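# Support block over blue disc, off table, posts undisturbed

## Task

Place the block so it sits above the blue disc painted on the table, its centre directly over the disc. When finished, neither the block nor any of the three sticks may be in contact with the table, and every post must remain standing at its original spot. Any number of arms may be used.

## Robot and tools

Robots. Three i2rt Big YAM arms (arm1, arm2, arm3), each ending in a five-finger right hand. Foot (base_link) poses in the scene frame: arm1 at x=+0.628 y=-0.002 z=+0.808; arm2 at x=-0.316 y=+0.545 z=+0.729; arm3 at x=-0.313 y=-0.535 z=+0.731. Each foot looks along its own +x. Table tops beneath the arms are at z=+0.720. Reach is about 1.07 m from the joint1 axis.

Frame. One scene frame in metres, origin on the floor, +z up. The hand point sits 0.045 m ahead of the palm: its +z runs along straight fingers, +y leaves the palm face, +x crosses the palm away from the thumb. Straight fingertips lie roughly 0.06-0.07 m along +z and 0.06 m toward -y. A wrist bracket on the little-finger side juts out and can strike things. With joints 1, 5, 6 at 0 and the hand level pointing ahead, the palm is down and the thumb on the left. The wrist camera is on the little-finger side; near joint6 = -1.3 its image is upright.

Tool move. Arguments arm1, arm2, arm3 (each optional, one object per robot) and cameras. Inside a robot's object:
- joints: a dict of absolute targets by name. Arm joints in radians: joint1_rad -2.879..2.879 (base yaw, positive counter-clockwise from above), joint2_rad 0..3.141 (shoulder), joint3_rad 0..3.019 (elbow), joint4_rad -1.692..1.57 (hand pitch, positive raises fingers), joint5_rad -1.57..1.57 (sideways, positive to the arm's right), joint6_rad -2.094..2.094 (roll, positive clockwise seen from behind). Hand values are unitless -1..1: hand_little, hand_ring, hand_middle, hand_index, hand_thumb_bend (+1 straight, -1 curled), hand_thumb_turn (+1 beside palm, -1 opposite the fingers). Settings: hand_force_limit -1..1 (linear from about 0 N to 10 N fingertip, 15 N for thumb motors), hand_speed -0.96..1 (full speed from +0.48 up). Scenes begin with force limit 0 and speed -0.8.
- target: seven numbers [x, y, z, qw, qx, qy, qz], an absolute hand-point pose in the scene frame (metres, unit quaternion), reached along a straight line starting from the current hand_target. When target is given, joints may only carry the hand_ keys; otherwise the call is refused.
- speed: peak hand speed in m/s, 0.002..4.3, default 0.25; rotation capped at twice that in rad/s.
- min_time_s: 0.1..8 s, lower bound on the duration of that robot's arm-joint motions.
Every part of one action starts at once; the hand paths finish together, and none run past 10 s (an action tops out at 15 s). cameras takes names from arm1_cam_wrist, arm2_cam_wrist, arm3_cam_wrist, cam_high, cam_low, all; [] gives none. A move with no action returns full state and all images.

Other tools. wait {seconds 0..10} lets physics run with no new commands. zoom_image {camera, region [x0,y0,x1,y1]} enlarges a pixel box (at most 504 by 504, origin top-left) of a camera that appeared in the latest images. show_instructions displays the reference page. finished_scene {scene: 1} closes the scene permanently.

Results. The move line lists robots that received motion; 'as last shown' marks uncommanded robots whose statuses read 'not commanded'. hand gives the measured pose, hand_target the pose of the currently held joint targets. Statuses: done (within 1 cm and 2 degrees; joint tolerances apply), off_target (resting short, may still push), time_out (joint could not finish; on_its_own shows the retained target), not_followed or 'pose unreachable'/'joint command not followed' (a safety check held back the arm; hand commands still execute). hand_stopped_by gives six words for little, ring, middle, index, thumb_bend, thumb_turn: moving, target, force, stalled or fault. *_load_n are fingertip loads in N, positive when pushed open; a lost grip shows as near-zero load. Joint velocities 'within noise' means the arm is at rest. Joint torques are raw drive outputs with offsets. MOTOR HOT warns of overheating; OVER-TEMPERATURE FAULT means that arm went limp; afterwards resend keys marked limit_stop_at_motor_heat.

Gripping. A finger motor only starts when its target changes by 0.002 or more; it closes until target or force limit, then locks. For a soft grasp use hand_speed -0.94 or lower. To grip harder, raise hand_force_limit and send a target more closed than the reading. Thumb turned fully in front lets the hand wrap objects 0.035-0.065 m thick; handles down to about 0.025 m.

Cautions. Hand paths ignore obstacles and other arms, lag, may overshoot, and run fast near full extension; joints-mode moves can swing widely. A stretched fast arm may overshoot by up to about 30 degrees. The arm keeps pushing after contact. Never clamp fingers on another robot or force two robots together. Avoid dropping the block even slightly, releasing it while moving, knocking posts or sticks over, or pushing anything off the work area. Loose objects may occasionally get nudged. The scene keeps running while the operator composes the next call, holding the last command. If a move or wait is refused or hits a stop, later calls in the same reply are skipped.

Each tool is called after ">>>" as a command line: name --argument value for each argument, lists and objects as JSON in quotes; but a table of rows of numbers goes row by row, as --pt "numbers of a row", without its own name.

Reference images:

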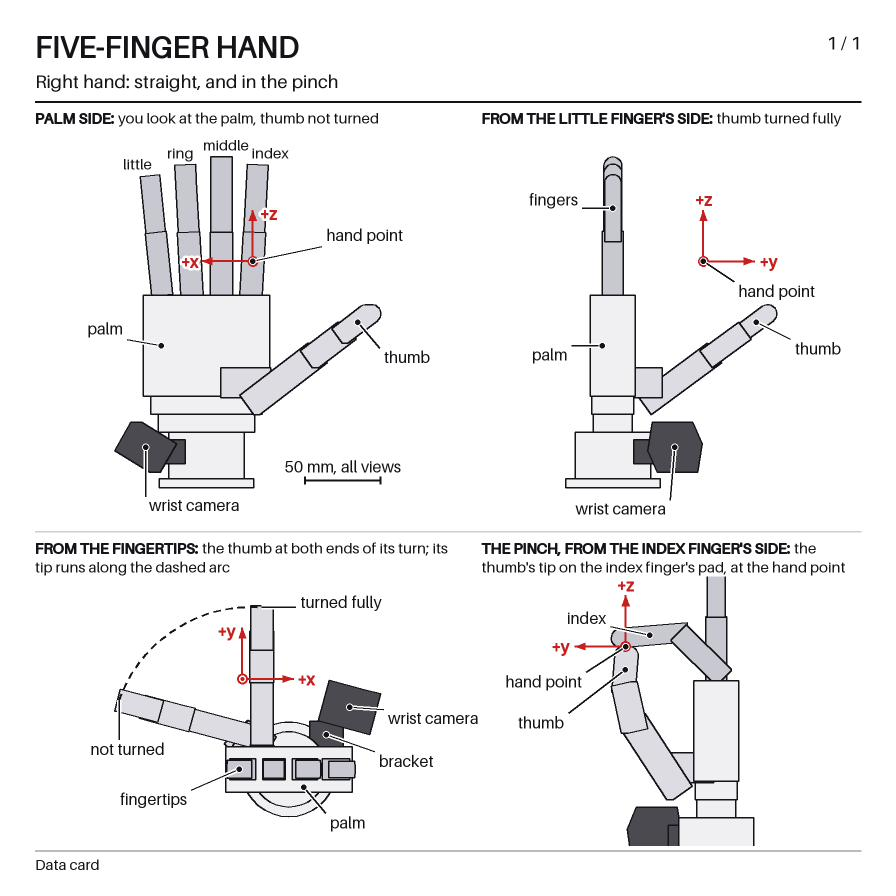

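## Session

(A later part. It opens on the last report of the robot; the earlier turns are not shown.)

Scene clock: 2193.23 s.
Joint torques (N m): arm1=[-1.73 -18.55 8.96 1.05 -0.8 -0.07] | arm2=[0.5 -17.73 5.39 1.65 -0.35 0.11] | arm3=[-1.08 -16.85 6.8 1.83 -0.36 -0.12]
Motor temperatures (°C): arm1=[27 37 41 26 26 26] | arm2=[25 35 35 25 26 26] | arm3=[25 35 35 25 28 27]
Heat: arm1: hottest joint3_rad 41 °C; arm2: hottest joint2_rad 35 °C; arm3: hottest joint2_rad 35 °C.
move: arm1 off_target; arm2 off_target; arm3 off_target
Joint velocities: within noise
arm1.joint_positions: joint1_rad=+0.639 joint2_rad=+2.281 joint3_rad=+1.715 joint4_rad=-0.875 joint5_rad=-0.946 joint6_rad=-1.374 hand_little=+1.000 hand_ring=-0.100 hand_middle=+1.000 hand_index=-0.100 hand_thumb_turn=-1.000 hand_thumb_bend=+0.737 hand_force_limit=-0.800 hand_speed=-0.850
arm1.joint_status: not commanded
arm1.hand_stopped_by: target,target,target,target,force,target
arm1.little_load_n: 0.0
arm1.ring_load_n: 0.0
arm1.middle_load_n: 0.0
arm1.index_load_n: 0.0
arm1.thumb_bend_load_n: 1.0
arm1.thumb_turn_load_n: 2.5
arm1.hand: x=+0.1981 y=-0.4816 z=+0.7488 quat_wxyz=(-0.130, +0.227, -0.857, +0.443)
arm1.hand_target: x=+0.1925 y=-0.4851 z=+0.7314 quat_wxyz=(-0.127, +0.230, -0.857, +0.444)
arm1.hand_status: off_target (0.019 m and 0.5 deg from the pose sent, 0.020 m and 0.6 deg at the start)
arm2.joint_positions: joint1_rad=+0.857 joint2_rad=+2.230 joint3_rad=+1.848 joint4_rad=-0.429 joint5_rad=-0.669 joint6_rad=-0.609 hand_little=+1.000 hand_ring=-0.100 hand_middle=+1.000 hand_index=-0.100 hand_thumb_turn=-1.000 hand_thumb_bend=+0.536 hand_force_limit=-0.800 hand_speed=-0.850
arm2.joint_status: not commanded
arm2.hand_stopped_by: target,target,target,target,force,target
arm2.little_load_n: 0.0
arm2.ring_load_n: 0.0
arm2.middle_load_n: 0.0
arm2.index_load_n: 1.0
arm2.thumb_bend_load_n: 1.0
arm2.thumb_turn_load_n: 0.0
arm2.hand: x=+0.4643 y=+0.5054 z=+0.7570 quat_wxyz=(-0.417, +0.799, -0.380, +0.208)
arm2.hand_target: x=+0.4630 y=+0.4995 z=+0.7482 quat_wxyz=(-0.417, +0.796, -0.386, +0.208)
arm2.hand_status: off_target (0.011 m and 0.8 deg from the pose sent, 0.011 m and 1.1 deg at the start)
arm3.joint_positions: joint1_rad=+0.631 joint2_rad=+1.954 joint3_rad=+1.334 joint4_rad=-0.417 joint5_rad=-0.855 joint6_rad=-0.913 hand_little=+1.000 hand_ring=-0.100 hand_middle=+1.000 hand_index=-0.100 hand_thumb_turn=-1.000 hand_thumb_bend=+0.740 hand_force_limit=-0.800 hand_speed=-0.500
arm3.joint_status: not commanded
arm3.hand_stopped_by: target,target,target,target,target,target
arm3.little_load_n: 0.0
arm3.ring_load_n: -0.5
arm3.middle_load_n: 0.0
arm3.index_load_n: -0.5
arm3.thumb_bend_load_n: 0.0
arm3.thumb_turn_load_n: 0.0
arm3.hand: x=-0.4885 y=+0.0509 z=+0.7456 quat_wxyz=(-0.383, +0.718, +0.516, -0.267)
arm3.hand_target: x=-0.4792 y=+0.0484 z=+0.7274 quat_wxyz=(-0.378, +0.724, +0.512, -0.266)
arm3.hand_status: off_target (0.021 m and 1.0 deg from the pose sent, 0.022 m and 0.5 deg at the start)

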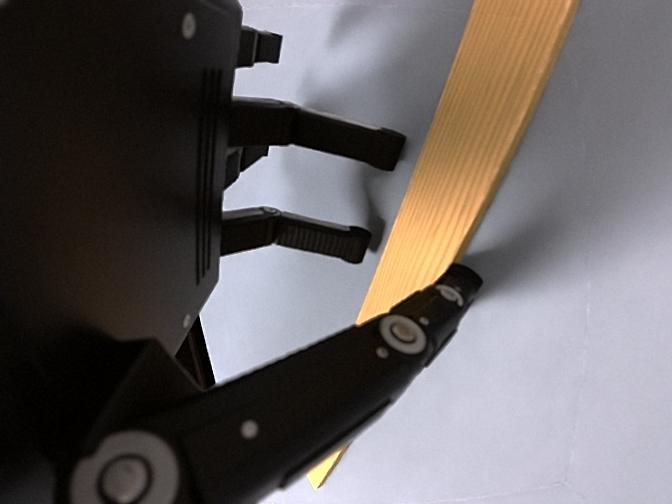

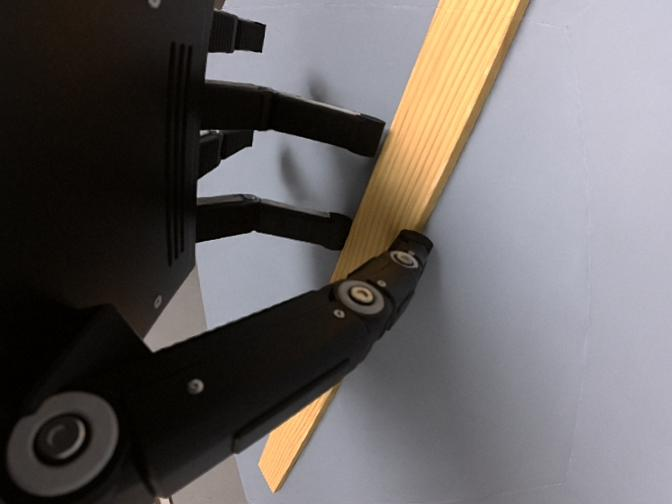

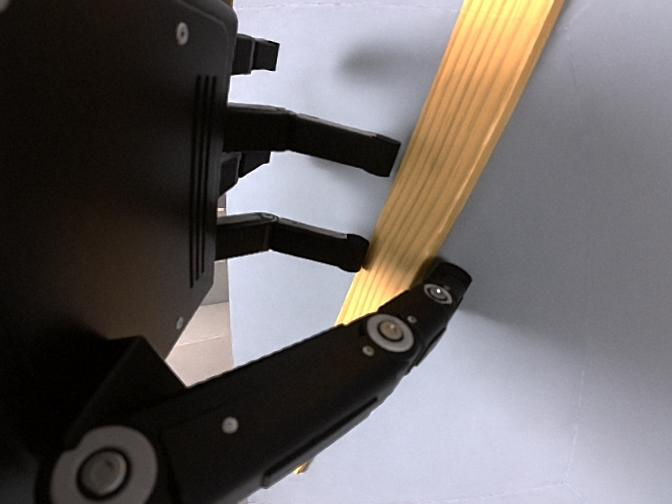

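>>> move --arm1 '{"joints": {"hand_speed": -0.4, "hand_thumb_bend": 1.0}}' --arm2 '{"joints": {"hand_speed": -0.4, "hand_thumb_bend": 1.0}}' --arm3 '{"joints": {"hand_speed": -0.4, "hand_thumb_bend": 1.0}}'

>>> move --arm1 '{"target": [0.1950, -0.4950, 0.780, 0.0962, -0.2448, 0.8943, -0.3621], "speed": 0.15}' --arm2 '{"target": [0.482, 0.5120, 0.800, 0.3378, -0.8329, 0.4073, -0.1621], "speed": 0.15}' --arm3 '{"target": [-0.4980, 0.0580, 0.780, 0.3083, -0.7668, -0.5210, 0.2128], "speed": 0.15}'

>>> move --arm1 '{"joints": {"hand_middle": -0.9, "hand_index": -0.26, "hand_ring": -0.26, "hand_force_limit": 0.0}}' --arm2 '{"joints": {"hand_middle": -0.9, "hand_index": -0.26, "hand_ring": -0.26, "hand_force_limit": 0.0}}' --arm3 '{"joints": {"hand_middle": -0.9, "hand_index": -0.26, "hand_ring": -0.26, "hand_force_limit": 0.0}}' --cameras '["arm1_cam_wrist", "arm2_cam_wrist", "arm3_cam_wrist"]'

Scene clock: 2277.90 s.
Joint torques (N m): arm1=[-1.85 -19.14 9.03 0.76 -0.2 -0.12] | arm2=[-0.15 -17.44 5.65 1.22 -0.14 0.1] | arm3=[-0.79 -17.14 6.78 1.51 -0.11 -0.14]
Motor temperatures (°C): arm1=[27 38 41 26 26 26] | arm2=[25 34 35 25 26 26] | arm3=[25 34 32 25 28 27]
Heat: arm1: hottest joint3_rad 41 °C; arm2: hottest joint3_rad 35 °C; arm3: hottest joint2_rad 34 °C.
move: arm1 done; arm2 done; arm3 done
Joint velocities: within noise
arm1.joint_positions: joint1_rad=+0.647 joint2_rad=+2.281 joint3_rad=+1.715 joint4_rad=-0.868 joint5_rad=-0.958 joint6_rad=-1.374 hand_little=+1.000 hand_ring=-0.100 hand_middle=+1.000 hand_index=-0.100 hand_thumb_turn=-1.000 hand_thumb_bend=+0.999 hand_force_limit=-0.800 hand_speed=-0.400
arm1.joint_status: all done
arm1.hand_stopped_by: target,target,target,target,target,target
arm1.little_load_n: 0.0
arm1.ring_load_n: 0.0
arm1.middle_load_n: 0.0
arm1.index_load_n: 0.0
arm1.thumb_bend_load_n: -2.0
arm1.thumb_turn_load_n: 0.0
arm1.hand: x=+0.2026 y=-0.4877 z=+0.7499 quat_wxyz=(-0.132, +0.232, -0.853, +0.449)
arm1.hand_target: x=+0.1924 y=-0.4849 z=+0.7312 quat_wxyz=(-0.128, +0.230, -0.857, +0.444)
arm1.hand_status: not commanded
arm2.joint_positions: joint1_rad=+0.858 joint2_rad=+2.231 joint3_rad=+1.845 joint4_rad=-0.416 joint5_rad=-0.674 joint6_rad=-0.608 hand_little=+1.000 hand_ring=-0.100 hand_middle=+1.000 hand_index=-0.100 hand_thumb_turn=-1.000 hand_thumb_bend=+0.999 hand_force_limit=-0.800 hand_speed=-0.400
arm2.joint_status: all done
arm2.hand_stopped_by: target,target,target,target,target,target
arm2.little_load_n: 0.0
arm2.ring_load_n: 0.0
arm2.middle_load_n: 0.0
arm2.index_load_n: 0.0
arm2.thumb_bend_load_n: -3.0
arm2.thumb_turn_load_n: -1.0
arm2.hand: x=+0.4657 y=+0.5066 z=+0.7565 quat_wxyz=(-0.420, +0.799, -0.377, +0.210)
arm2.hand_target: x=+0.4631 y=+0.4996 z=+0.7481 quat_wxyz=(-0.417, +0.796, -0.386, +0.208)
arm2.hand_status: not commanded
arm3.joint_positions: joint1_rad=+0.631 joint2_rad=+1.954 joint3_rad=+1.334 joint4_rad=-0.410 joint5_rad=-0.862 joint6_rad=-0.913 hand_little=+1.000 hand_ring=-0.100 hand_middle=+1.000 hand_index=-0.100 hand_thumb_turn=-1.000 hand_thumb_bend=+0.998 hand_force_limit=-0.800 hand_speed=-0.400
arm3.joint_status: all done
arm3.hand_stopped_by: target,target,target,target,target,target
arm3.little_load_n: -0.5
arm3.ring_load_n: 0.0
arm3.middle_load_n: 0.0
arm3.index_load_n: 0.0
arm3.thumb_bend_load_n: -3.5
arm3.thumb_turn_load_n: 0.0
arm3.hand: x=-0.4896 y=+0.0520 z=+0.7468 quat_wxyz=(-0.386, +0.715, +0.517, -0.268)
arm3.hand_target: x=-0.4791 y=+0.0485 z=+0.7274 quat_wxyz=(-0.378, +0.724, +0.512, -0.266)
arm3.hand_status: not commanded
pictures: none

Scene clock: 2279.60 s.
Joint torques (N m): arm1=[-0.15 -24.82 10.56 -0.13 -0.57 0.15] | arm2=[1.55 -19.9 10.25 0.46 -0.21 -0.1] | arm3=[1.2 -20.01 12.34 0.68 -0.37 0.08]
Motor temperatures (°C): arm1=[27 38 42 26 26 26] | arm2=[25 34 35 25 26 26] | arm3=[25 34 33 25 28 27]
Heat: arm1: hottest joint3_rad 42 °C; arm2: hottest joint3_rad 35 °C; arm3: hottest joint2_rad 34 °C.
move: arm1 off_target; arm2 off_target; arm3 off_target
Joint velocities: within noise
arm1.joint_positions: joint1_rad=+0.697 joint2_rad=+2.251 joint3_rad=+1.736 joint4_rad=-0.950 joint5_rad=-0.748 joint6_rad=-1.342 hand_little=+1.000 hand_ring=-0.100 hand_middle=+1.000 hand_index=-0.100 hand_thumb_turn=-1.000 hand_thumb_bend=+0.999 hand_force_limit=-0.800 hand_speed=-0.400
arm1.joint_status: not commanded
arm1.hand_stopped_by: target,target,target,target,target,target
arm1.little_load_n: 0.0
arm1.ring_load_n: 0.0
arm1.middle_load_n: 0.0
arm1.index_load_n: 0.0
arm1.thumb_bend_load_n: 0.0
arm1.thumb_turn_load_n: 0.0
arm1.hand: x=+0.2078 y=-0.4797 z=+0.7535 quat_wxyz=(-0.117, +0.237, -0.897, +0.353)
arm1.hand_target: x=+0.1958 y=-0.4944 z=+0.7805 quat_wxyz=(-0.096, +0.245, -0.894, +0.362)
arm1.hand_status: off_target (0.033 m and 2.8 deg from the pose sent, 0.032 m and 11.8 deg at the start)
arm2.joint_positions: joint1_rad=+0.901 joint2_rad=+2.326 joint3_rad=+2.161 joint4_rad=-0.864 joint5_rad=-0.526 joint6_rad=-0.637 hand_little=+1.000 hand_ring=-0.100 hand_middle=+1.000 hand_index=-0.100 hand_thumb_turn=-1.000 hand_thumb_bend=+0.999 hand_force_limit=-0.800 hand_speed=-0.400
arm2.joint_status: not commanded
arm2.hand_stopped_by: target,target,target,target,target,target
arm2.little_load_n: 0.0
arm2.ring_load_n: 0.0
arm2.middle_load_n: 0.0
arm2.index_load_n: 0.0
arm2.thumb_bend_load_n: 0.0
arm2.thumb_turn_load_n: 0.0
arm2.hand: x=+0.4667 y=+0.5137 z=+0.7761 quat_wxyz=(-0.333, +0.831, -0.422, +0.140)
arm2.hand_target: x=+0.4807 y=+0.5121 z=+0.8005 quat_wxyz=(-0.338, +0.833, -0.407, +0.163)
arm2.hand_status: off_target (0.028 m and 3.1 deg from the pose sent, 0.047 m and 12.1 deg at the start)
arm3.joint_positions: joint1_rad=+0.690 joint2_rad=+1.940 joint3_rad=+1.439 joint4_rad=-0.667 joint5_rad=-0.652 joint6_rad=-0.903 hand_little=+1.000 hand_ring=-0.100 hand_middle=+1.000 hand_index=-0.100 hand_thumb_turn=-1.000 hand_thumb_bend=+0.998 hand_force_limit=-0.800 hand_speed=-0.400
arm3.joint_status: not commanded
arm3.hand_stopped_by: target,target,target,target,target,target
arm3.little_load_n: 0.0
arm3.ring_load_n: 0.0
arm3.middle_load_n: 0.0
arm3.index_load_n: 0.0
arm3.thumb_bend_load_n: 0.0
arm3.thumb_turn_load_n: 0.0
arm3.hand: x=-0.4902 y=+0.0423 z=+0.7597 quat_wxyz=(-0.294, +0.772, +0.519, -0.219)
arm3.hand_target: x=-0.4979 y=+0.0571 z=+0.7803 quat_wxyz=(-0.309, +0.767, +0.521, -0.213)
arm3.hand_status: off_target (0.027 m and 1.9 deg from the pose sent, 0.035 m and 12.5 deg at the start)
pictures: none

Scene clock: 2281.23 s.
Joint torques (N m): arm1=[-0.79 -22.71 10.33 0.13 -0.6 0.14] | arm2=[1.67 -19.31 10.39 0.43 -0.19 -0.08] | arm3=[0.85 -19.9 12.42 0.66 -0.32 0.1]
Motor temperatures (°C): arm1=[27 38 42 26 26 26] | arm2=[25 34 36 25 26 26] | arm3=[25 34 33 25 28 27]
Heat: arm1: hottest joint3_rad 42 °C; arm2: hottest joint3_rad 36 °C; arm3: hottest joint2_rad 34 °C.
move: arm1 done; arm2 done; arm3 done
Joint velocities: within noise
arm1.joint_positions: joint1_rad=+0.700 joint2_rad=+2.243 joint3_rad=+1.742 joint4_rad=-0.950 joint5_rad=-0.747 joint6_rad=-1.341 hand_little=+1.000 hand_ring=-0.260 hand_middle=-0.900 hand_index=-0.260 hand_thumb_turn=-1.000 hand_thumb_bend=+0.999 hand_force_limit=+0.000 hand_speed=-0.400
arm1.joint_status: all done
arm1.hand_stopped_by: target,target,target,target,target,target
arm1.little_load_n: 0.0
arm1.ring_load_n: 0.0
arm1.middle_load_n: 0.0
arm1.index_load_n: 0.5
arm1.thumb_bend_load_n: 0.0
arm1.thumb_turn_load_n: 0.0
arm1.hand: x=+0.2062 y=-0.4833 z=+0.7603 quat_wxyz=(-0.112, +0.241, -0.896, +0.355)
arm1.hand_target: x=+0.1957 y=-0.4942 z=+0.7804 quat_wxyz=(-0.096, +0.245, -0.894, +0.362)
arm1.hand_status: not commanded
arm2.joint_positions: joint1_rad=+0.901 joint2_rad=+2.326 joint3_rad=+2.161 joint4_rad=-0.864 joint5_rad=-0.526 joint6_rad=-0.637 hand_little=+1.000 hand_ring=-0.260 hand_middle=-0.900 hand_index=-0.260 hand_thumb_turn=-1.000 hand_thumb_bend=+0.999 hand_force_limit=+0.000 hand_speed=-0.400
arm2.joint_status: all done
arm2.hand_stopped_by: target,target,target,target,target,target
arm2.little_load_n: 0.0
arm2.ring_load_n: 0.0
arm2.middle_load_n: 0.0
arm2.index_load_n: 0.0
arm2.thumb_bend_load_n: 0.0
arm2.thumb_turn_load_n: 0.0
arm2.hand: x=+0.4667 y=+0.5137 z=+0.7761 quat_wxyz=(-0.333, +0.831, -0.422, +0.140)
arm2.hand_target: x=+0.4807 y=+0.5121 z=+0.8005 quat_wxyz=(-0.338, +0.833, -0.407, +0.163)
arm2.hand_status: not commanded
arm3.joint_positions: joint1_rad=+0.690 joint2_rad=+1.940 joint3_rad=+1.439 joint4_rad=-0.667 joint5_rad=-0.652 joint6_rad=-0.903 hand_little=+1.000 hand_ring=-0.260 hand_middle=-0.900 hand_index=-0.260 hand_thumb_turn=-1.000 hand_thumb_bend=+0.998 hand_force_limit=+0.000 hand_speed=-0.400
arm3.joint_status: all done
arm3.hand_stopped_by: target,target,target,target,target,target
arm3.little_load_n: 0.0
arm3.ring_load_n: 0.0
arm3.middle_load_n: 0.0
arm3.index_load_n: 0.0
arm3.thumb_bend_load_n: 0.0
arm3.thumb_turn_load_n: 0.0
arm3.hand: x=-0.4902 y=+0.0423 z=+0.7597 quat_wxyz=(-0.294, +0.772, +0.519, -0.219)
arm3.hand_target: x=-0.4979 y=+0.0571 z=+0.7803 quat_wxyz=(-0.309, +0.767, +0.521, -0.213)
arm3.hand_status: not commanded

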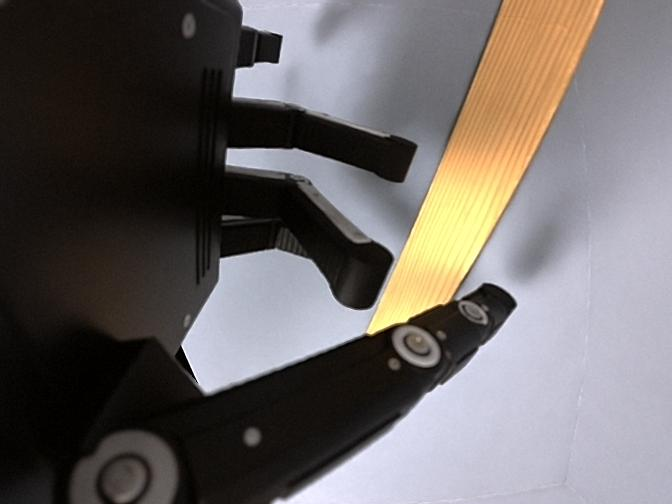

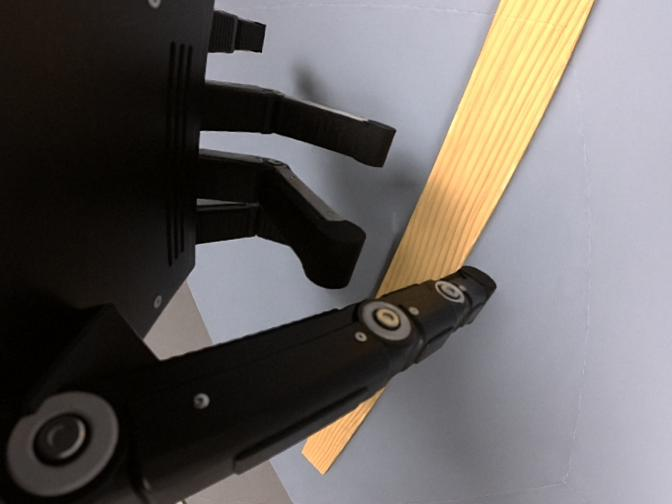

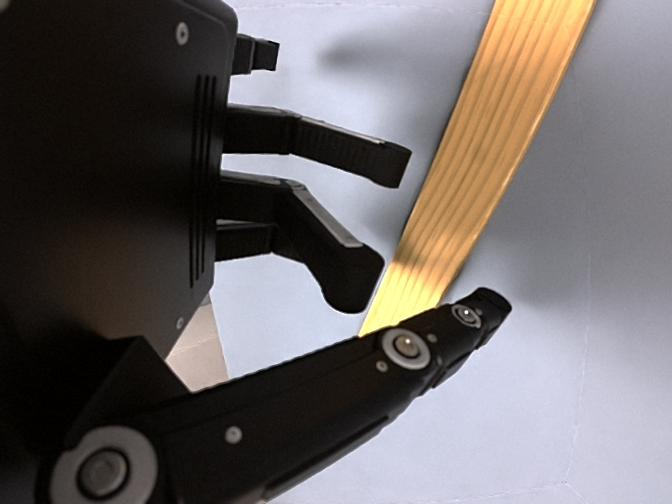

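>>> move --arm1 '{"target": [0.2004, -0.4951, 0.738, 0.0962, -0.2448, 0.8943, -0.3621], "speed": 0.1}' --arm2 '{"target": [0.4853, 0.5196, 0.752, 0.3378, -0.8329, 0.4073, -0.1621], "speed": 0.1}' --arm3 '{"target": [-0.5051, 0.0554, 0.736, 0.3083, -0.7668, -0.5210, 0.2128], "speed": 0.1}' --cameras '["arm1_cam_wrist", "arm2_cam_wrist", "arm3_cam_wrist"]'

Scene clock: 2318.40 s.
Joint torques (N m): arm1=[-0.26 -21.01 7.65 0.69 -0.59 0.1] | arm2=[1.55 -19.9 6.57 1.51 -0.2 0.01] | arm3=[1.55 -18.9 8.02 1.84 -0.33 0.09]
Motor temperatures (°C): arm1=[27 40 44 26 26 26] | arm2=[25 33 40 25 26 26] | arm3=[25 35 36 24 27 27]
Heat: arm1: hottest joint3_rad 44 °C; arm2: hottest joint3_rad 40 °C; arm3: hottest joint3_rad 36 °C.
move: arm1 off_target; arm2 done; arm3 off_target
Joint velocities: within noise
arm1.joint_positions: joint1_rad=+0.700 joint2_rad=+2.262 joint3_rad=+1.739 joint4_rad=-0.877 joint5_rad=-0.746 joint6_rad=-1.336 hand_little=+1.000 hand_ring=-0.260 hand_middle=-0.900 hand_index=-0.260 hand_thumb_turn=-1.000 hand_thumb_bend=+0.999 hand_force_limit=+0.000 hand_speed=-0.400
arm1.joint_status: not commanded
arm1.hand_stopped_by: target,target,target,target,target,target
arm1.little_load_n: 0.0
arm1.ring_load_n: 0.0
arm1.middle_load_n: 0.0
arm1.index_load_n: 0.0
arm1.thumb_bend_load_n: 0.0
arm1.thumb_turn_load_n: 0.0
arm1.hand: x=+0.1961 y=-0.4920 z=+0.7472 quat_wxyz=(-0.091, +0.247, -0.893, +0.365)
arm1.hand_target: x=+0.2005 y=-0.4948 z=+0.7380 quat_wxyz=(-0.096, +0.245, -0.894, +0.362)
arm1.hand_status: off_target (0.011 m and 0.7 deg from the pose sent, 0.026 m and 2.1 deg at the start)
arm2.joint_positions: joint1_rad=+0.903 joint2_rad=+2.365 joint3_rad=+2.161 joint4_rad=-0.794 joint5_rad=-0.521 joint6_rad=-0.637 hand_little=+1.000 hand_ring=-0.260 hand_middle=-0.900 hand_index=-0.260 hand_thumb_turn=-1.000 hand_thumb_bend=+0.999 hand_force_limit=+0.000 hand_speed=-0.400
arm2.joint_status: not commanded
arm2.hand_stopped_by: target,target,target,target,target,target
arm2.little_load_n: 0.0
arm2.ring_load_n: 0.0
arm2.middle_load_n: 0.0
arm2.index_load_n: 0.0
arm2.thumb_bend_load_n: 0.0
arm2.thumb_turn_load_n: 0.0
arm2.hand: x=+0.4803 y=+0.5125 z=+0.7517 quat_wxyz=(-0.336, +0.830, -0.417, +0.155)
arm2.hand_target: x=+0.4852 y=+0.5197 z=+0.7521 quat_wxyz=(-0.338, +0.833, -0.407, +0.162)
arm2.hand_status: done (0.009 m and 1.4 deg from the pose sent, 0.031 m and 3.1 deg at the start)
arm3.joint_positions: joint1_rad=+0.697 joint2_rad=+1.977 joint3_rad=+1.439 joint4_rad=-0.585 joint5_rad=-0.646 joint6_rad=-0.889 hand_little=+1.000 hand_ring=-0.260 hand_middle=-0.900 hand_index=-0.260 hand_thumb_turn=-1.000 hand_thumb_bend=+0.998 hand_force_limit=+0.000 hand_speed=-0.400
arm3.joint_status: not commanded
arm3.hand_stopped_by: target,target,target,target,target,target
arm3.little_load_n: 0.0
arm3.ring_load_n: -0.5
arm3.middle_load_n: 0.0
arm3.index_load_n: 0.0
arm3.thumb_bend_load_n: 0.0
arm3.thumb_turn_load_n: 0.0
arm3.hand: x=-0.4963 y=+0.0568 z=+0.7417 quat_wxyz=(-0.310, +0.768, +0.520, -0.210)
arm3.hand_target: x=-0.5049 y=+0.0552 z=+0.7360 quat_wxyz=(-0.308, +0.767, +0.521, -0.213)
arm3.hand_status: off_target (0.011 m and 0.4 deg from the pose sent, 0.031 m and 1.9 deg at the start)

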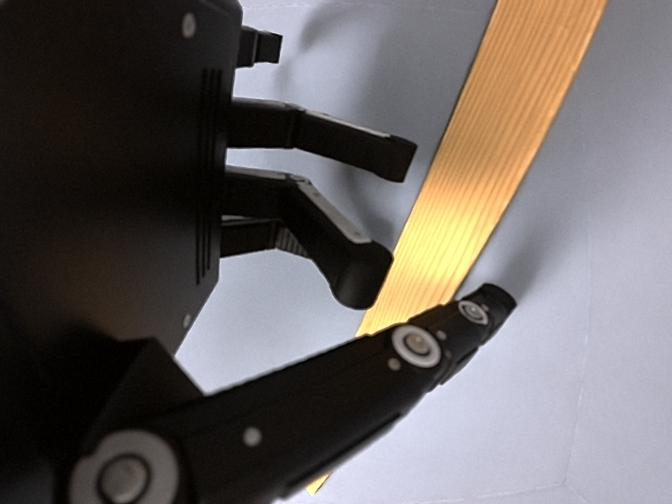

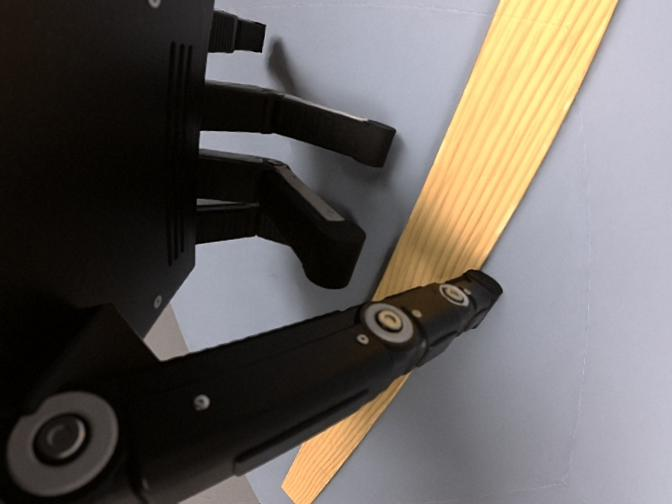

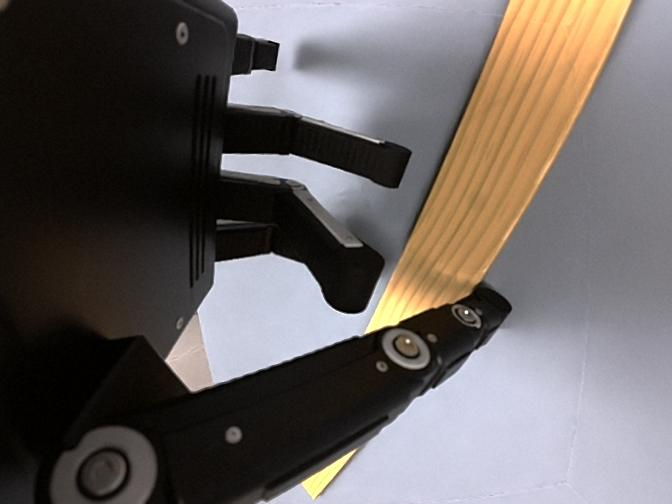

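>>> move --arm1 '{"target": [0.2014, -0.4965, 0.726, 0.0962, -0.2448, 0.8943, -0.3621], "speed": 0.1}' --arm2 '{"target": [0.4853, 0.5196, 0.742, 0.3378, -0.8329, 0.4073, -0.1621], "speed": 0.1}' --arm3 '{"target": [-0.5030, 0.0546, 0.7265, 0.3083, -0.7668, -0.5210, 0.2128], "speed": 0.1}'

>>> move --arm1 '{"target": [0.2014, -0.4965, 0.721, 0.0962, -0.2448, 0.8943, -0.3621], "speed": 0.1}' --arm2 '{"target": [0.4853, 0.5196, 0.736, 0.3378, -0.8329, 0.4073, -0.1621], "speed": 0.1}' --arm3 '{"target": [-0.5030, 0.0546, 0.721, 0.3083, -0.7668, -0.5210, 0.2128], "speed": 0.1}' --cameras '["arm1_cam_wrist", "arm2_cam_wrist", "arm3_cam_wrist"]'

Scene clock: 2330.80 s.
Joint torques (N m): arm1=[-0.73 -20.66 7.38 0.83 -0.59 0.11] | arm2=[2.02 -19.43 5.89 1.39 -0.18 0] | arm3=[1.14 -18.73 7.6 1.73 -0.36 0.07]
Motor temperatures (°C): arm1=[27 40 42 26 26 26] | arm2=[25 33 39 25 26 26] | arm3=[25 35 36 25 27 27]
Heat: arm1: hottest joint3_rad 42 °C; arm2: hottest joint3_rad 39 °C; arm3: hottest joint3_rad 36 °C.
move: arm1 off_target; arm2 done; arm3 off_target
Joint velocities: within noise
arm1.joint_positions: joint1_rad=+0.705 joint2_rad=+2.273 joint3_rad=+1.737 joint4_rad=-0.854 joint5_rad=-0.746 joint6_rad=-1.331 hand_little=+1.000 hand_ring=-0.260 hand_middle=-0.900 hand_index=-0.260 hand_thumb_turn=-1.000 hand_thumb_bend=+0.999 hand_force_limit=+0.000 hand_speed=-0.400
arm1.joint_status: not commanded
arm1.hand_stopped_by: target,target,target,target,target,target
arm1.little_load_n: 0.0
arm1.ring_load_n: 0.0
arm1.middle_load_n: 0.5
arm1.index_load_n: 0.0
arm1.thumb_bend_load_n: 0.0
arm1.thumb_turn_load_n: 0.0
arm1.hand: x=+0.1964 y=-0.4960 z=+0.7397 quat_wxyz=(-0.089, +0.248, -0.892, +0.366)
arm1.hand_target: x=+0.2016 y=-0.4964 z=+0.7263 quat_wxyz=(-0.096, +0.245, -0.894, +0.362)
arm1.hand_status: off_target (0.015 m and 1.1 deg from the pose sent, 0.022 m and 0.7 deg at the start)
arm2.joint_positions: joint1_rad=+0.903 joint2_rad=+2.368 joint3_rad=+2.157 joint4_rad=-0.774 joint5_rad=-0.521 joint6_rad=-0.637 hand_little=+1.000 hand_ring=-0.260 hand_middle=-0.900 hand_index=-0.260 hand_thumb_turn=-1.000 hand_thumb_bend=+0.999 hand_force_limit=+0.000 hand_speed=-0.400
arm2.joint_status: not commanded
arm2.hand_stopped_by: target,target,target,target,target,target
arm2.little_load_n: 0.0
arm2.ring_load_n: 0.0
arm2.middle_load_n: 0.0
arm2.index_load_n: 0.0
arm2.thumb_bend_load_n: 0.0
arm2.thumb_turn_load_n: 0.0
arm2.hand: x=+0.4834 y=+0.5123 z=+0.7488 quat_wxyz=(-0.338, +0.830, -0.415, +0.160)
arm2.hand_target: x=+0.4852 y=+0.5195 z=+0.7423 quat_wxyz=(-0.338, +0.833, -0.407, +0.162)
arm2.hand_status: done (0.010 m and 0.9 deg from the pose sent, 0.013 m and 1.4 deg at the start)
arm3.joint_positions: joint1_rad=+0.697 joint2_rad=+1.982 joint3_rad=+1.432 joint4_rad=-0.566 joint5_rad=-0.646 joint6_rad=-0.889 hand_little=+1.000 hand_ring=-0.260 hand_middle=-0.900 hand_index=-0.260 hand_thumb_turn=-1.000 hand_thumb_bend=+0.998 hand_force_limit=+0.000 hand_speed=-0.400
arm3.joint_status: not commanded
arm3.hand_stopped_by: target,target,target,target,target,target
arm3.little_load_n: 0.0
arm3.ring_load_n: 0.0
arm3.middle_load_n: 0.0
arm3.index_load_n: 0.0
arm3.thumb_bend_load_n: 0.0
arm3.thumb_turn_load_n: 0.0
arm3.hand: x=-0.4966 y=+0.0583 z=+0.7376 quat_wxyz=(-0.313, +0.766, +0.521, -0.209)
arm3.hand_target: x=-0.5027 y=+0.0543 z=+0.7266 quat_wxyz=(-0.308, +0.767, +0.521, -0.213)
arm3.hand_status: off_target (0.013 m and 0.8 deg from the pose sent, 0.017 m and 0.4 deg at the start)
pictures: none

Scene clock: 2331.77 s.
Joint torques (N m): arm1=[-0.44 -20.84 7.13 0.77 -0.6 0.07] | arm2=[2.08 -19.14 5.49 1.61 -0.19 0] | arm3=[0.97 -17.96 7.19 1.91 -0.34 0]
Motor temperatures (°C): arm1=[27 40 42 26 26 26] | arm2=[25 33 39 25 26 26] | arm3=[25 35 36 25 27 27]
Heat: arm1: hottest joint3_rad 42 °C; arm2: hottest joint3_rad 39 °C; arm3: hottest joint3_rad 36 °C.
move: arm1 off_target; arm2 off_target; arm3 off_target
Joint velocities: within noise
arm1.joint_positions: joint1_rad=+0.705 joint2_rad=+2.274 joint3_rad=+1.737 joint4_rad=-0.848 joint5_rad=-0.746 joint6_rad=-1.325 hand_little=+1.000 hand_ring=-0.260 hand_middle=-0.900 hand_index=-0.260 hand_thumb_turn=-1.000 hand_thumb_bend=+0.999 hand_force_limit=+0.000 hand_speed=-0.400
arm1.joint_status: not commanded
arm1.hand_stopped_by: target,target,target,target,target,target
arm1.little_load_n: 0.0
arm1.ring_load_n: 0.0
arm1.middle_load_n: 0.0
arm1.index_load_n: 0.0
arm1.thumb_bend_load_n: 0.0
arm1.thumb_turn_load_n: 1.0
arm1.hand: x=+0.1956 y=-0.4969 z=+0.7396 quat_wxyz=(-0.087, +0.247, -0.893, +0.367)
arm1.hand_target: x=+0.2017 y=-0.4962 z=+0.7214 quat_wxyz=(-0.096, +0.245, -0.894, +0.362)
arm1.hand_status: off_target (0.020 m and 1.2 deg from the pose sent, 0.019 m and 1.1 deg at the start)
arm2.joint_positions: joint1_rad=+0.904 joint2_rad=+2.369 joint3_rad=+2.154 joint4_rad=-0.767 joint5_rad=-0.521 joint6_rad=-0.637 hand_little=+1.000 hand_ring=-0.260 hand_middle=-0.900 hand_index=-0.260 hand_thumb_turn=-1.000 hand_thumb_bend=+0.999 hand_force_limit=+0.000 hand_speed=-0.400
arm2.joint_status: not commanded
arm2.hand_stopped_by: target,target,target,target,target,target
arm2.little_load_n: 0.0
arm2.ring_load_n: 0.0
arm2.middle_load_n: 0.0
arm2.index_load_n: -2.5
arm2.thumb_bend_load_n: 0.5
arm2.thumb_turn_load_n: 0.0
arm2.hand: x=+0.4840 y=+0.5125 z=+0.7474 quat_wxyz=(-0.338, +0.830, -0.414, +0.162)
arm2.hand_target: x=+0.4850 y=+0.5195 z=+0.7361 quat_wxyz=(-0.338, +0.833, -0.407, +0.162)
arm2.hand_status: off_target (0.013 m and 0.8 deg from the pose sent, 0.015 m and 0.9 deg at the start)
arm3.joint_positions: joint1_rad=+0.697 joint2_rad=+1.983 joint3_rad=+1.432 joint4_rad=-0.556 joint5_rad=-0.647 joint6_rad=-0.885 hand_little=+1.000 hand_ring=-0.260 hand_middle=-0.900 hand_index=-0.260 hand_thumb_turn=-1.000 hand_thumb_bend=+0.998 hand_force_limit=+0.000 hand_speed=-0.400
arm3.joint_status: not commanded
arm3.hand_stopped_by: target,target,target,target,target,target
arm3.little_load_n: 0.0
arm3.ring_load_n: 0.0
arm3.middle_load_n: 0.0
arm3.index_load_n: 0.5
arm3.thumb_bend_load_n: 0.0
arm3.thumb_turn_load_n: 1.0
arm3.hand: x=-0.4972 y=+0.0601 z=+0.7376 quat_wxyz=(-0.316, +0.766, +0.520, -0.208)
arm3.hand_target: x=-0.5027 y=+0.0542 z=+0.7212 quat_wxyz=(-0.308, +0.767, +0.521, -0.213)
arm3.hand_status: off_target (0.018 m and 1.1 deg from the pose sent, 0.018 m and 0.8 deg at the start)

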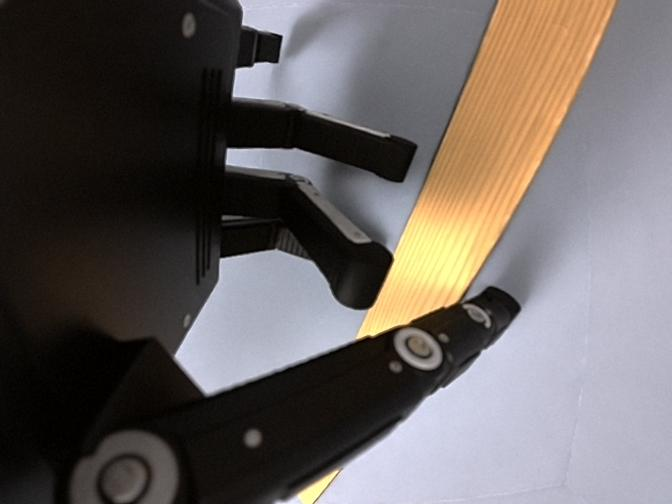

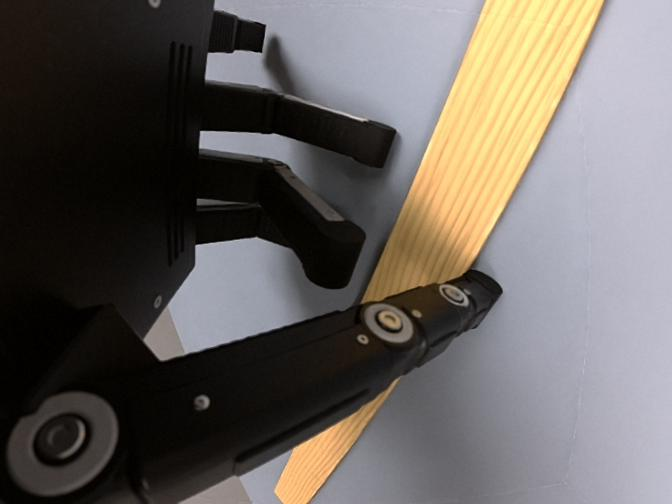

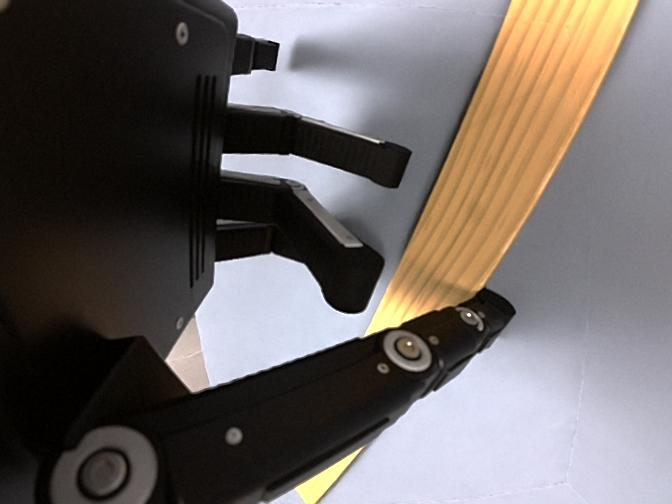

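>>> move --arm1 '{"joints": {"hand_speed": -0.88, "hand_force_limit": -0.3, "hand_thumb_bend": 0.5}}' --arm2 '{"joints": {"hand_speed": -0.88, "hand_force_limit": -0.3, "hand_thumb_bend": 0.5}}' --arm3 '{"joints": {"hand_speed": -0.88, "hand_force_limit": -0.3, "hand_thumb_bend": 0.5}}' --cameras '["arm1_cam_wrist", "arm2_cam_wrist", "arm3_cam_wrist"]'

Scene clock: 2341.57 s.
Joint torques (N m): arm1=[0.09 -21.25 7.23 0.88 -0.77 -0.04] | arm2=[1.9 -19.08 5.53 1.61 -0.19 -0.01] | arm3=[1.38 -18.2 7.23 1.8 -0.38 0.02]
Motor temperatures (°C): arm1=[27 39 41 26 26 26] | arm2=[25 33 38 25 26 26] | arm3=[25 35 35 25 27 27]
Heat: arm1: hottest joint3_rad 41 °C; arm2: hottest joint3_rad 38 °C; arm3: hottest joint2_rad 35 °C.
move: arm1 off_target; arm2 off_target; arm3 off_target
Joint velocities: within noise
arm1.joint_positions: joint1_rad=+0.698 joint2_rad=+2.274 joint3_rad=+1.737 joint4_rad=-0.848 joint5_rad=-0.741 joint6_rad=-1.319 hand_little=+1.000 hand_ring=-0.260 hand_middle=-0.900 hand_index=-0.260 hand_thumb_turn=-1.000 hand_thumb_bend=+0.785 hand_force_limit=-0.300 hand_speed=-0.880
arm1.joint_status: hand_thumb_bend off_target (ended at +0.785, target +0.500); the others done
arm1.hand_stopped_by: target,target,target,target,force,target
arm1.little_load_n: 0.0
arm1.ring_load_n: 0.0
arm1.middle_load_n: 0.5
arm1.index_load_n: 0.0
arm1.thumb_bend_load_n: 4.5
arm1.thumb_turn_load_n: 1.5
arm1.hand: x=+0.1919 y=-0.4932 z=+0.7392 quat_wxyz=(-0.086, +0.241, -0.895, +0.365)
arm1.hand_target: x=+0.2016 y=-0.4961 z=+0.7213 quat_wxyz=(-0.096, +0.245, -0.894, +0.362)
arm1.hand_status: not commanded
arm2.joint_positions: joint1_rad=+0.904 joint2_rad=+2.369 joint3_rad=+2.154 joint4_rad=-0.767 joint5_rad=-0.521 joint6_rad=-0.637 hand_little=+1.000 hand_ring=-0.260 hand_middle=-0.900 hand_index=-0.260 hand_thumb_turn=-1.000 hand_thumb_bend=+0.750 hand_force_limit=-0.300 hand_speed=-0.880
arm2.joint_status: hand_thumb_bend off_target (ended at +0.750, target +0.500); the others done
arm2.hand_stopped_by: target,target,target,target,force,target
arm2.little_load_n: 0.0
arm2.ring_load_n: 0.0
arm2.middle_load_n: 0.0
arm2.index_load_n: 0.0
arm2.thumb_bend_load_n: 5.5
arm2.thumb_turn_load_n: 0.0
arm2.hand: x=+0.4840 y=+0.5125 z=+0.7474 quat_wxyz=(-0.338, +0.830, -0.414, +0.162)
arm2.hand_target: x=+0.4850 y=+0.5195 z=+0.7361 quat_wxyz=(-0.338, +0.833, -0.407, +0.162)
arm2.hand_status: not commanded
arm3.joint_positions: joint1_rad=+0.697 joint2_rad=+1.983 joint3_rad=+1.432 joint4_rad=-0.556 joint5_rad=-0.645 joint6_rad=-0.880 hand_little=+1.000 hand_ring=-0.260 hand_middle=-0.900 hand_index=-0.260 hand_thumb_turn=-1.000 hand_thumb_bend=+0.744 hand_force_limit=-0.300 hand_speed=-0.880
arm3.joint_status: hand_thumb_bend off_target (ended at +0.744, target +0.500); the others done
arm3.hand_stopped_by: target,target,target,target,force,target
arm3.little_load_n: -0.5
arm3.ring_load_n: 0.5
arm3.middle_load_n: 0.0
arm3.index_load_n: 0.5
arm3.thumb_bend_load_n: 5.5
arm3.thumb_turn_load_n: 0.0
arm3.hand: x=-0.4971 y=+0.0598 z=+0.7374 quat_wxyz=(-0.315, +0.768, +0.518, -0.208)
arm3.hand_target: x=-0.5026 y=+0.0543 z=+0.7213 quat_wxyz=(-0.308, +0.767, +0.521, -0.213)
arm3.hand_status: not commanded

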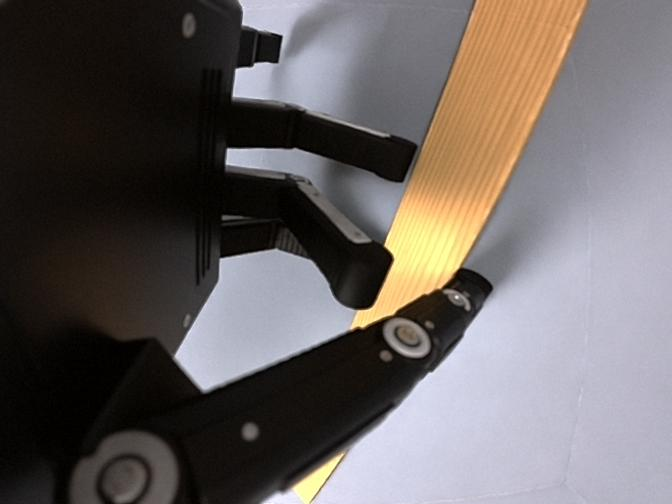

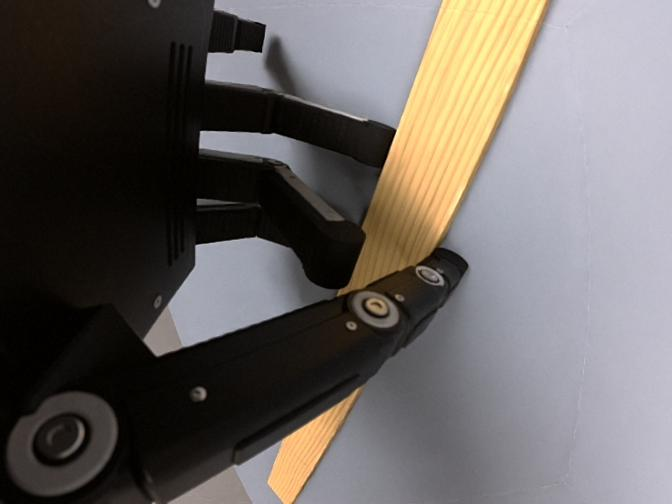

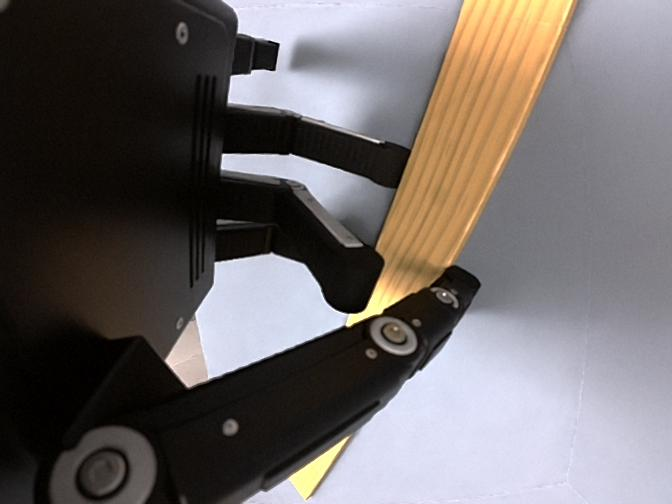

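>>> move --arm1 '{"target": [0.1975, -0.4940, 0.738, 0.0962, -0.2448, 0.8943, -0.3621], "speed": 0.1}' --arm2 '{"target": [0.4850, 0.5180, 0.749, 0.3378, -0.8329, 0.4073, -0.1621], "speed": 0.1}' --arm3 '{"target": [-0.5010, 0.0560, 0.736, 0.3083, -0.7668, -0.5210, 0.2128], "speed": 0.1}'

>>> move --arm1 '{"joints": {"hand_speed": -0.9, "hand_force_limit": 0.0, "hand_thumb_bend": 0.4}}' --arm2 '{"joints": {"hand_speed": -0.9, "hand_force_limit": 0.0, "hand_thumb_bend": 0.4}}' --arm3 '{"joints": {"hand_speed": -0.9, "hand_force_limit": 0.0, "hand_thumb_bend": 0.4}}' --cameras '["arm1_cam_wrist", "arm2_cam_wrist", "arm3_cam_wrist"]'

Scene clock: 2368.93 s.
Joint torques (N m): arm1=[-1.61 -22.48 8.39 0.03 -0.85 -0.09] | arm2=[1.79 -20.19 6.6 0.65 -0.26 0] | arm3=[0.97 -19.08 8.84 0.55 -0.48 -0.06]
Motor temperatures (°C): arm1=[27 37 40 26 26 26] | arm2=[25 33 36 25 26 26] | arm3=[25 35 35 25 27 27]
Heat: arm1: hottest joint3_rad 40 °C; arm2: hottest joint3_rad 36 °C; arm3: hottest joint2_rad 35 °C.
move: arm1 done; arm2 done; arm3 done
Joint velocities: within noise
arm1.joint_positions: joint1_rad=+0.697 joint2_rad=+2.273 joint3_rad=+1.737 joint4_rad=-0.864 joint5_rad=-0.741 joint6_rad=-1.325 hand_little=+1.000 hand_ring=-0.260 hand_middle=-0.900 hand_index=-0.260 hand_thumb_turn=-1.000 hand_thumb_bend=+0.785 hand_force_limit=-0.300 hand_speed=-0.880
arm1.joint_status: not commanded
arm1.hand_stopped_by: target,target,target,target,force,target
arm1.little_load_n: 0.0
arm1.ring_load_n: 0.0
arm1.middle_load_n: 0.0
arm1.index_load_n: 0.0
arm1.thumb_bend_load_n: 2.0
arm1.thumb_turn_load_n: -2.0
arm1.hand: x=+0.1945 y=-0.4905 z=+0.7396 quat_wxyz=(-0.092, +0.241, -0.896, +0.362)
arm1.hand_target: x=+0.1974 y=-0.4939 z=+0.7380 quat_wxyz=(-0.096, +0.245, -0.894, +0.362)
arm1.hand_status: done (0.005 m and 0.7 deg from the pose sent, 0.006 m and 1.3 deg at the start)
arm2.joint_positions: joint1_rad=+0.904 joint2_rad=+2.368 joint3_rad=+2.154 joint4_rad=-0.767 joint5_rad=-0.521 joint6_rad=-0.637 hand_little=+1.000 hand_ring=-0.260 hand_middle=-0.900 hand_index=-0.260 hand_thumb_turn=-1.000 hand_thumb_bend=+0.750 hand_force_limit=-0.300 hand_speed=-0.880
arm2.joint_status: not commanded
arm2.hand_stopped_by: target,target,target,target,force,target
arm2.little_load_n: 0.0
arm2.ring_load_n: 0.0
arm2.middle_load_n: 0.5
arm2.index_load_n: 0.0
arm2.thumb_bend_load_n: 5.5
arm2.thumb_turn_load_n: 0.0
arm2.hand: x=+0.4841 y=+0.5125 z=+0.7477 quat_wxyz=(-0.338, +0.830, -0.414, +0.162)
arm2.hand_target: x=+0.4850 y=+0.5179 z=+0.7490 quat_wxyz=(-0.338, +0.833, -0.407, +0.162)
arm2.hand_status: done (0.006 m and 0.8 deg from the pose sent, 0.006 m and 0.8 deg at the start)
arm3.joint_positions: joint1_rad=+0.697 joint2_rad=+1.982 joint3_rad=+1.432 joint4_rad=-0.559 joint5_rad=-0.645 joint6_rad=-0.880 hand_little=+1.000 hand_ring=-0.260 hand_middle=-0.900 hand_index=-0.260 hand_thumb_turn=-1.000 hand_thumb_bend=+0.744 hand_force_limit=-0.300 hand_speed=-0.880
arm3.joint_status: not commanded
arm3.hand_stopped_by: target,target,target,target,force,target
arm3.little_load_n: 0.0
arm3.ring_load_n: 1.0
arm3.middle_load_n: 0.0
arm3.index_load_n: 1.0
arm3.thumb_bend_load_n: 4.5
arm3.thumb_turn_load_n: 0.0
arm3.hand: x=-0.4970 y=+0.0593 z=+0.7379 quat_wxyz=(-0.315, +0.768, +0.518, -0.208)
arm3.hand_target: x=-0.5008 y=+0.0561 z=+0.7361 quat_wxyz=(-0.309, +0.767, +0.521, -0.213)
arm3.hand_status: done (0.006 m and 1.0 deg from the pose sent, 0.005 m and 1.0 deg at the start)
pictures: none

Scene clock: 2369.77 s.
Joint torques (N m): arm1=[-0.5 -21.42 8.24 0.03 -0.76 -0.08] | arm2=[1.85 -19.9 6.75 0.65 -0.24 -0.03] | arm3=[0.97 -19.6 8.85 0.47 -0.46 -0.06]
Motor temperatures (°C): arm1=[27 37 40 26 26 26] | arm2=[25 33 36 25 26 26] | arm3=[25 35 35 25 27 27]
Heat: arm1: hottest joint3_rad 40 °C; arm2: hottest joint3_rad 36 °C; arm3: hottest joint2_rad 35 °C.
move: arm1 off_target; arm2 off_target; arm3 off_target
Joint velocities: within noise
arm1.joint_positions: joint1_rad=+0.697 joint2_rad=+2.273 joint3_rad=+1.737 joint4_rad=-0.866 joint5_rad=-0.741 joint6_rad=-1.325 hand_little=+1.000 hand_ring=-0.260 hand_middle=-0.900 hand_index=-0.260 hand_thumb_turn=-1.000 hand_thumb_bend=+0.722 hand_force_limit=+0.000 hand_speed=-0.900
arm1.joint_status: hand_thumb_bend off_target (ended at +0.722, target +0.400); the others done
arm1.hand_stopped_by: target,target,target,target,force,target
arm1.little_load_n: 0.0
arm1.ring_load_n: 1.0
arm1.middle_load_n: 0.0
arm1.index_load_n: 0.0
arm1.thumb_bend_load_n: 7.0
arm1.thumb_turn_load_n: -1.5
arm1.hand: x=+0.1946 y=-0.4901 z=+0.7398 quat_wxyz=(-0.092, +0.241, -0.896, +0.362)
arm1.hand_target: x=+0.1976 y=-0.4940 z=+0.7381 quat_wxyz=(-0.096, +0.245, -0.894, +0.362)
arm1.hand_status: not commanded
arm2.joint_positions: joint1_rad=+0.904 joint2_rad=+2.368 joint3_rad=+2.154 joint4_rad=-0.767 joint5_rad=-0.521 joint6_rad=-0.637 hand_little=+1.000 hand_ring=-0.260 hand_middle=-0.900 hand_index=-0.260 hand_thumb_turn=-1.000 hand_thumb_bend=+0.734 hand_force_limit=+0.000 hand_speed=-0.900
arm2.joint_status: hand_thumb_bend off_target (ended at +0.734, target +0.400); the others done
arm2.hand_stopped_by: target,target,target,target,force,target
arm2.little_load_n: 0.0
arm2.ring_load_n: 0.5
arm2.middle_load_n: 0.0
arm2.index_load_n: 0.0
arm2.thumb_bend_load_n: 7.5
arm2.thumb_turn_load_n: 0.0
arm2.hand: x=+0.4841 y=+0.5125 z=+0.7480 quat_wxyz=(-0.338, +0.830, -0.414, +0.162)
arm2.hand_target: x=+0.4850 y=+0.5179 z=+0.7491 quat_wxyz=(-0.338, +0.833, -0.407, +0.162)
arm2.hand_status: not commanded
arm3.joint_positions: joint1_rad=+0.697 joint2_rad=+1.982 joint3_rad=+1.432 joint4_rad=-0.559 joint5_rad=-0.645 joint6_rad=-0.880 hand_little=+1.000 hand_ring=-0.260 hand_middle=-0.900 hand_index=-0.260 hand_thumb_turn=-1.000 hand_thumb_bend=+0.734 hand_force_limit=+0.000 hand_speed=-0.900
arm3.joint_status: hand_thumb_bend off_target (ended at +0.734, target +0.400); the others done
arm3.hand_stopped_by: target,target,target,target,force,target
arm3.little_load_n: 0.0
arm3.ring_load_n: 1.5
arm3.middle_load_n: 0.0
arm3.index_load_n: 1.5
arm3.thumb_bend_load_n: 7.0
arm3.thumb_turn_load_n: 0.0
arm3.hand: x=-0.4969 y=+0.0593 z=+0.7379 quat_wxyz=(-0.315, +0.768, +0.518, -0.208)
arm3.hand_target: x=-0.5008 y=+0.0561 z=+0.7361 quat_wxyz=(-0.308, +0.767, +0.521, -0.213)
arm3.hand_status: not commanded

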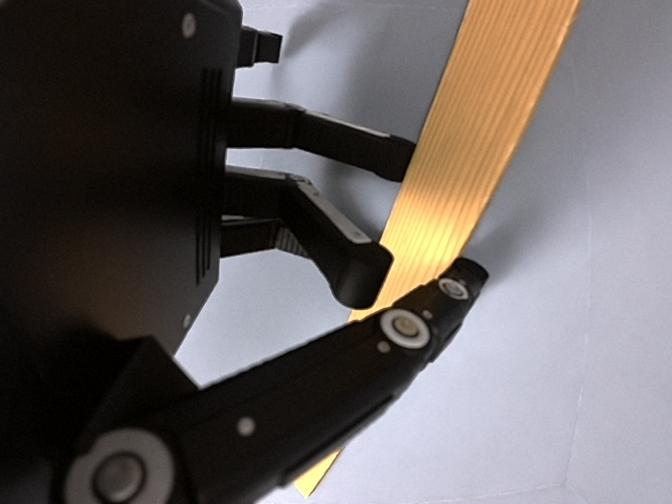

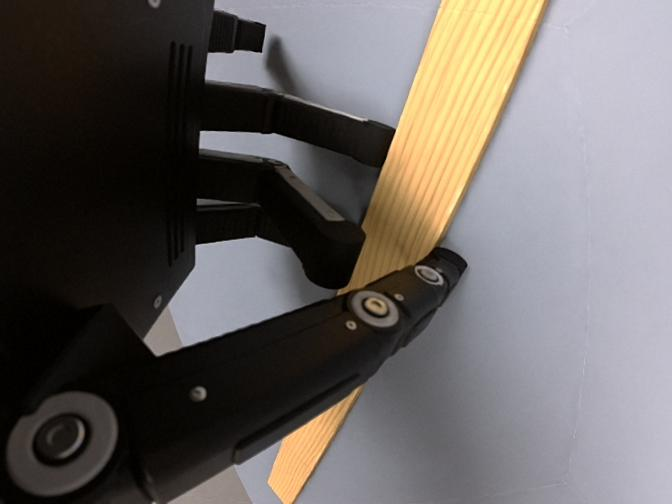

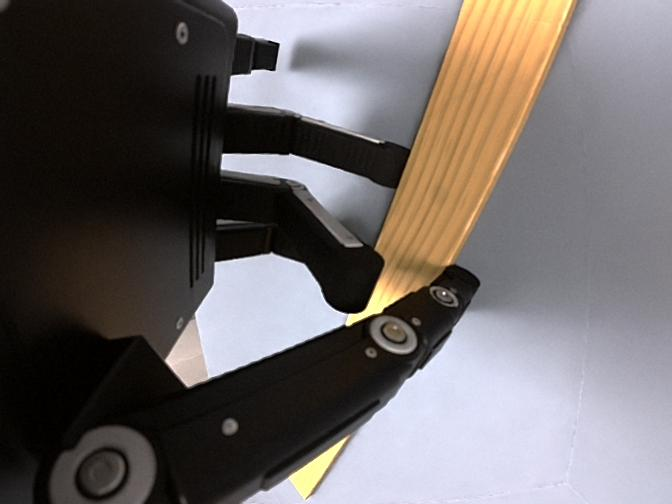

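>>> move --arm3 '{"joints": {"joint1_rad": 0.697, "joint2_rad": 1.915, "joint3_rad": 1.432, "joint4_rad": -0.559, "joint5_rad": -0.645, "joint6_rad": -0.880}, "min_time_s": 2.0}' --cameras '["arm3_cam_wrist", "cam_low"]'

Scene clock: 2391.60 s.
Joint torques (N m): arm1=[-0.56 -21.89 8.44 0.17 -0.78 -0.05] | arm2=[1.73 -19.78 6.76 0.64 -0.25 -0.03] | arm3=[0.15 -20.6 8.44 1.24 -0.36 -0.03]
Motor temperatures (°C): arm1=[27 37 41 26 26 26] | arm2=[25 33 35 25 26 26] | arm3=[25 35 35 25 28 27]
Heat: arm1: hottest joint3_rad 41 °C; arm2: hottest joint3_rad 35 °C; arm3: hottest joint2_rad 35 °C.
move: arm3 done
Joint velocities: within noise
arm1, arm2: as last shown
arm1.middle_load_n: 0.5
arm1.thumb_bend_load_n: 7.5
arm1.thumb_turn_load_n: -1.0
arm3.joint_positions: joint1_rad=+0.697 joint2_rad=+1.930 joint3_rad=+1.432 joint4_rad=-0.559 joint5_rad=-0.645 joint6_rad=-0.881 hand_little=+1.000 hand_ring=-0.260 hand_middle=-0.900 hand_index=-0.260 hand_thumb_turn=-1.000 hand_thumb_bend=+0.733 hand_force_limit=+0.000 hand_speed=-0.900
arm3.joint_status: all done
arm3.hand_stopped_by: target,target,target,target,force,target
arm3.little_load_n: 0.0
arm3.ring_load_n: 0.0
arm3.middle_load_n: 0.0
arm3.index_load_n: 0.0
arm3.thumb_bend_load_n: 0.0
arm3.thumb_turn_load_n: 0.5
arm3.hand: x=-0.4979 y=+0.0648 z=+0.7691 quat_wxyz=(-0.337, +0.758, +0.522, -0.198)
arm3.hand_target: x=-0.4982 y=+0.0662 z=+0.7779 quat_wxyz=(-0.343, +0.756, +0.523, -0.195)
arm3.hand_status: not commanded

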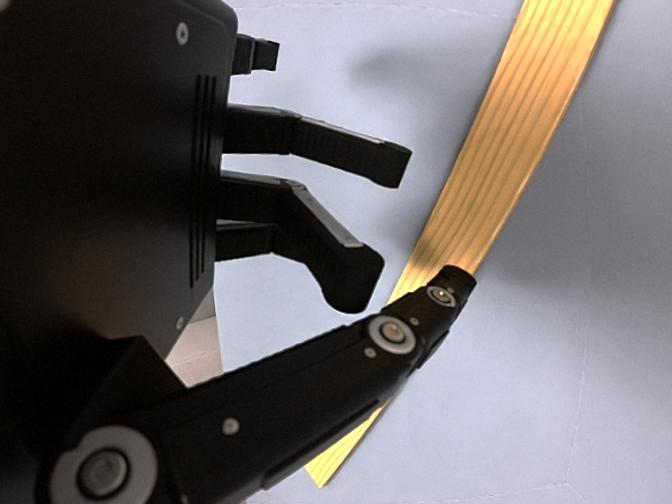

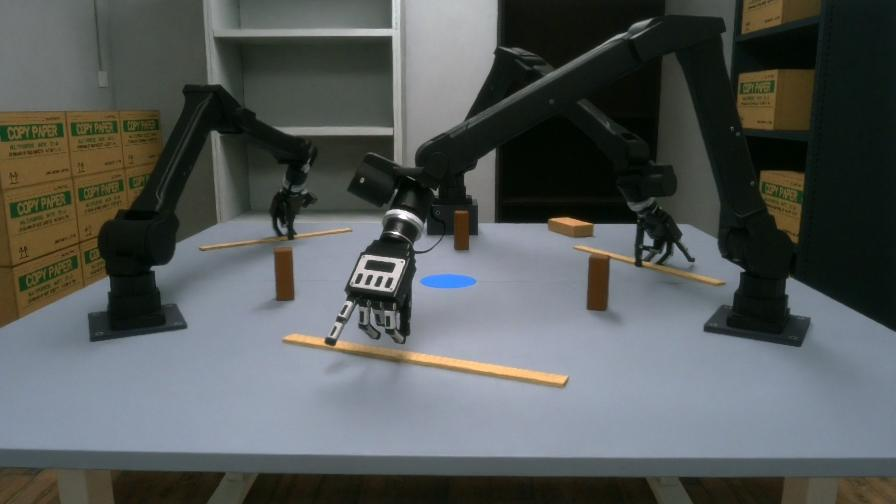

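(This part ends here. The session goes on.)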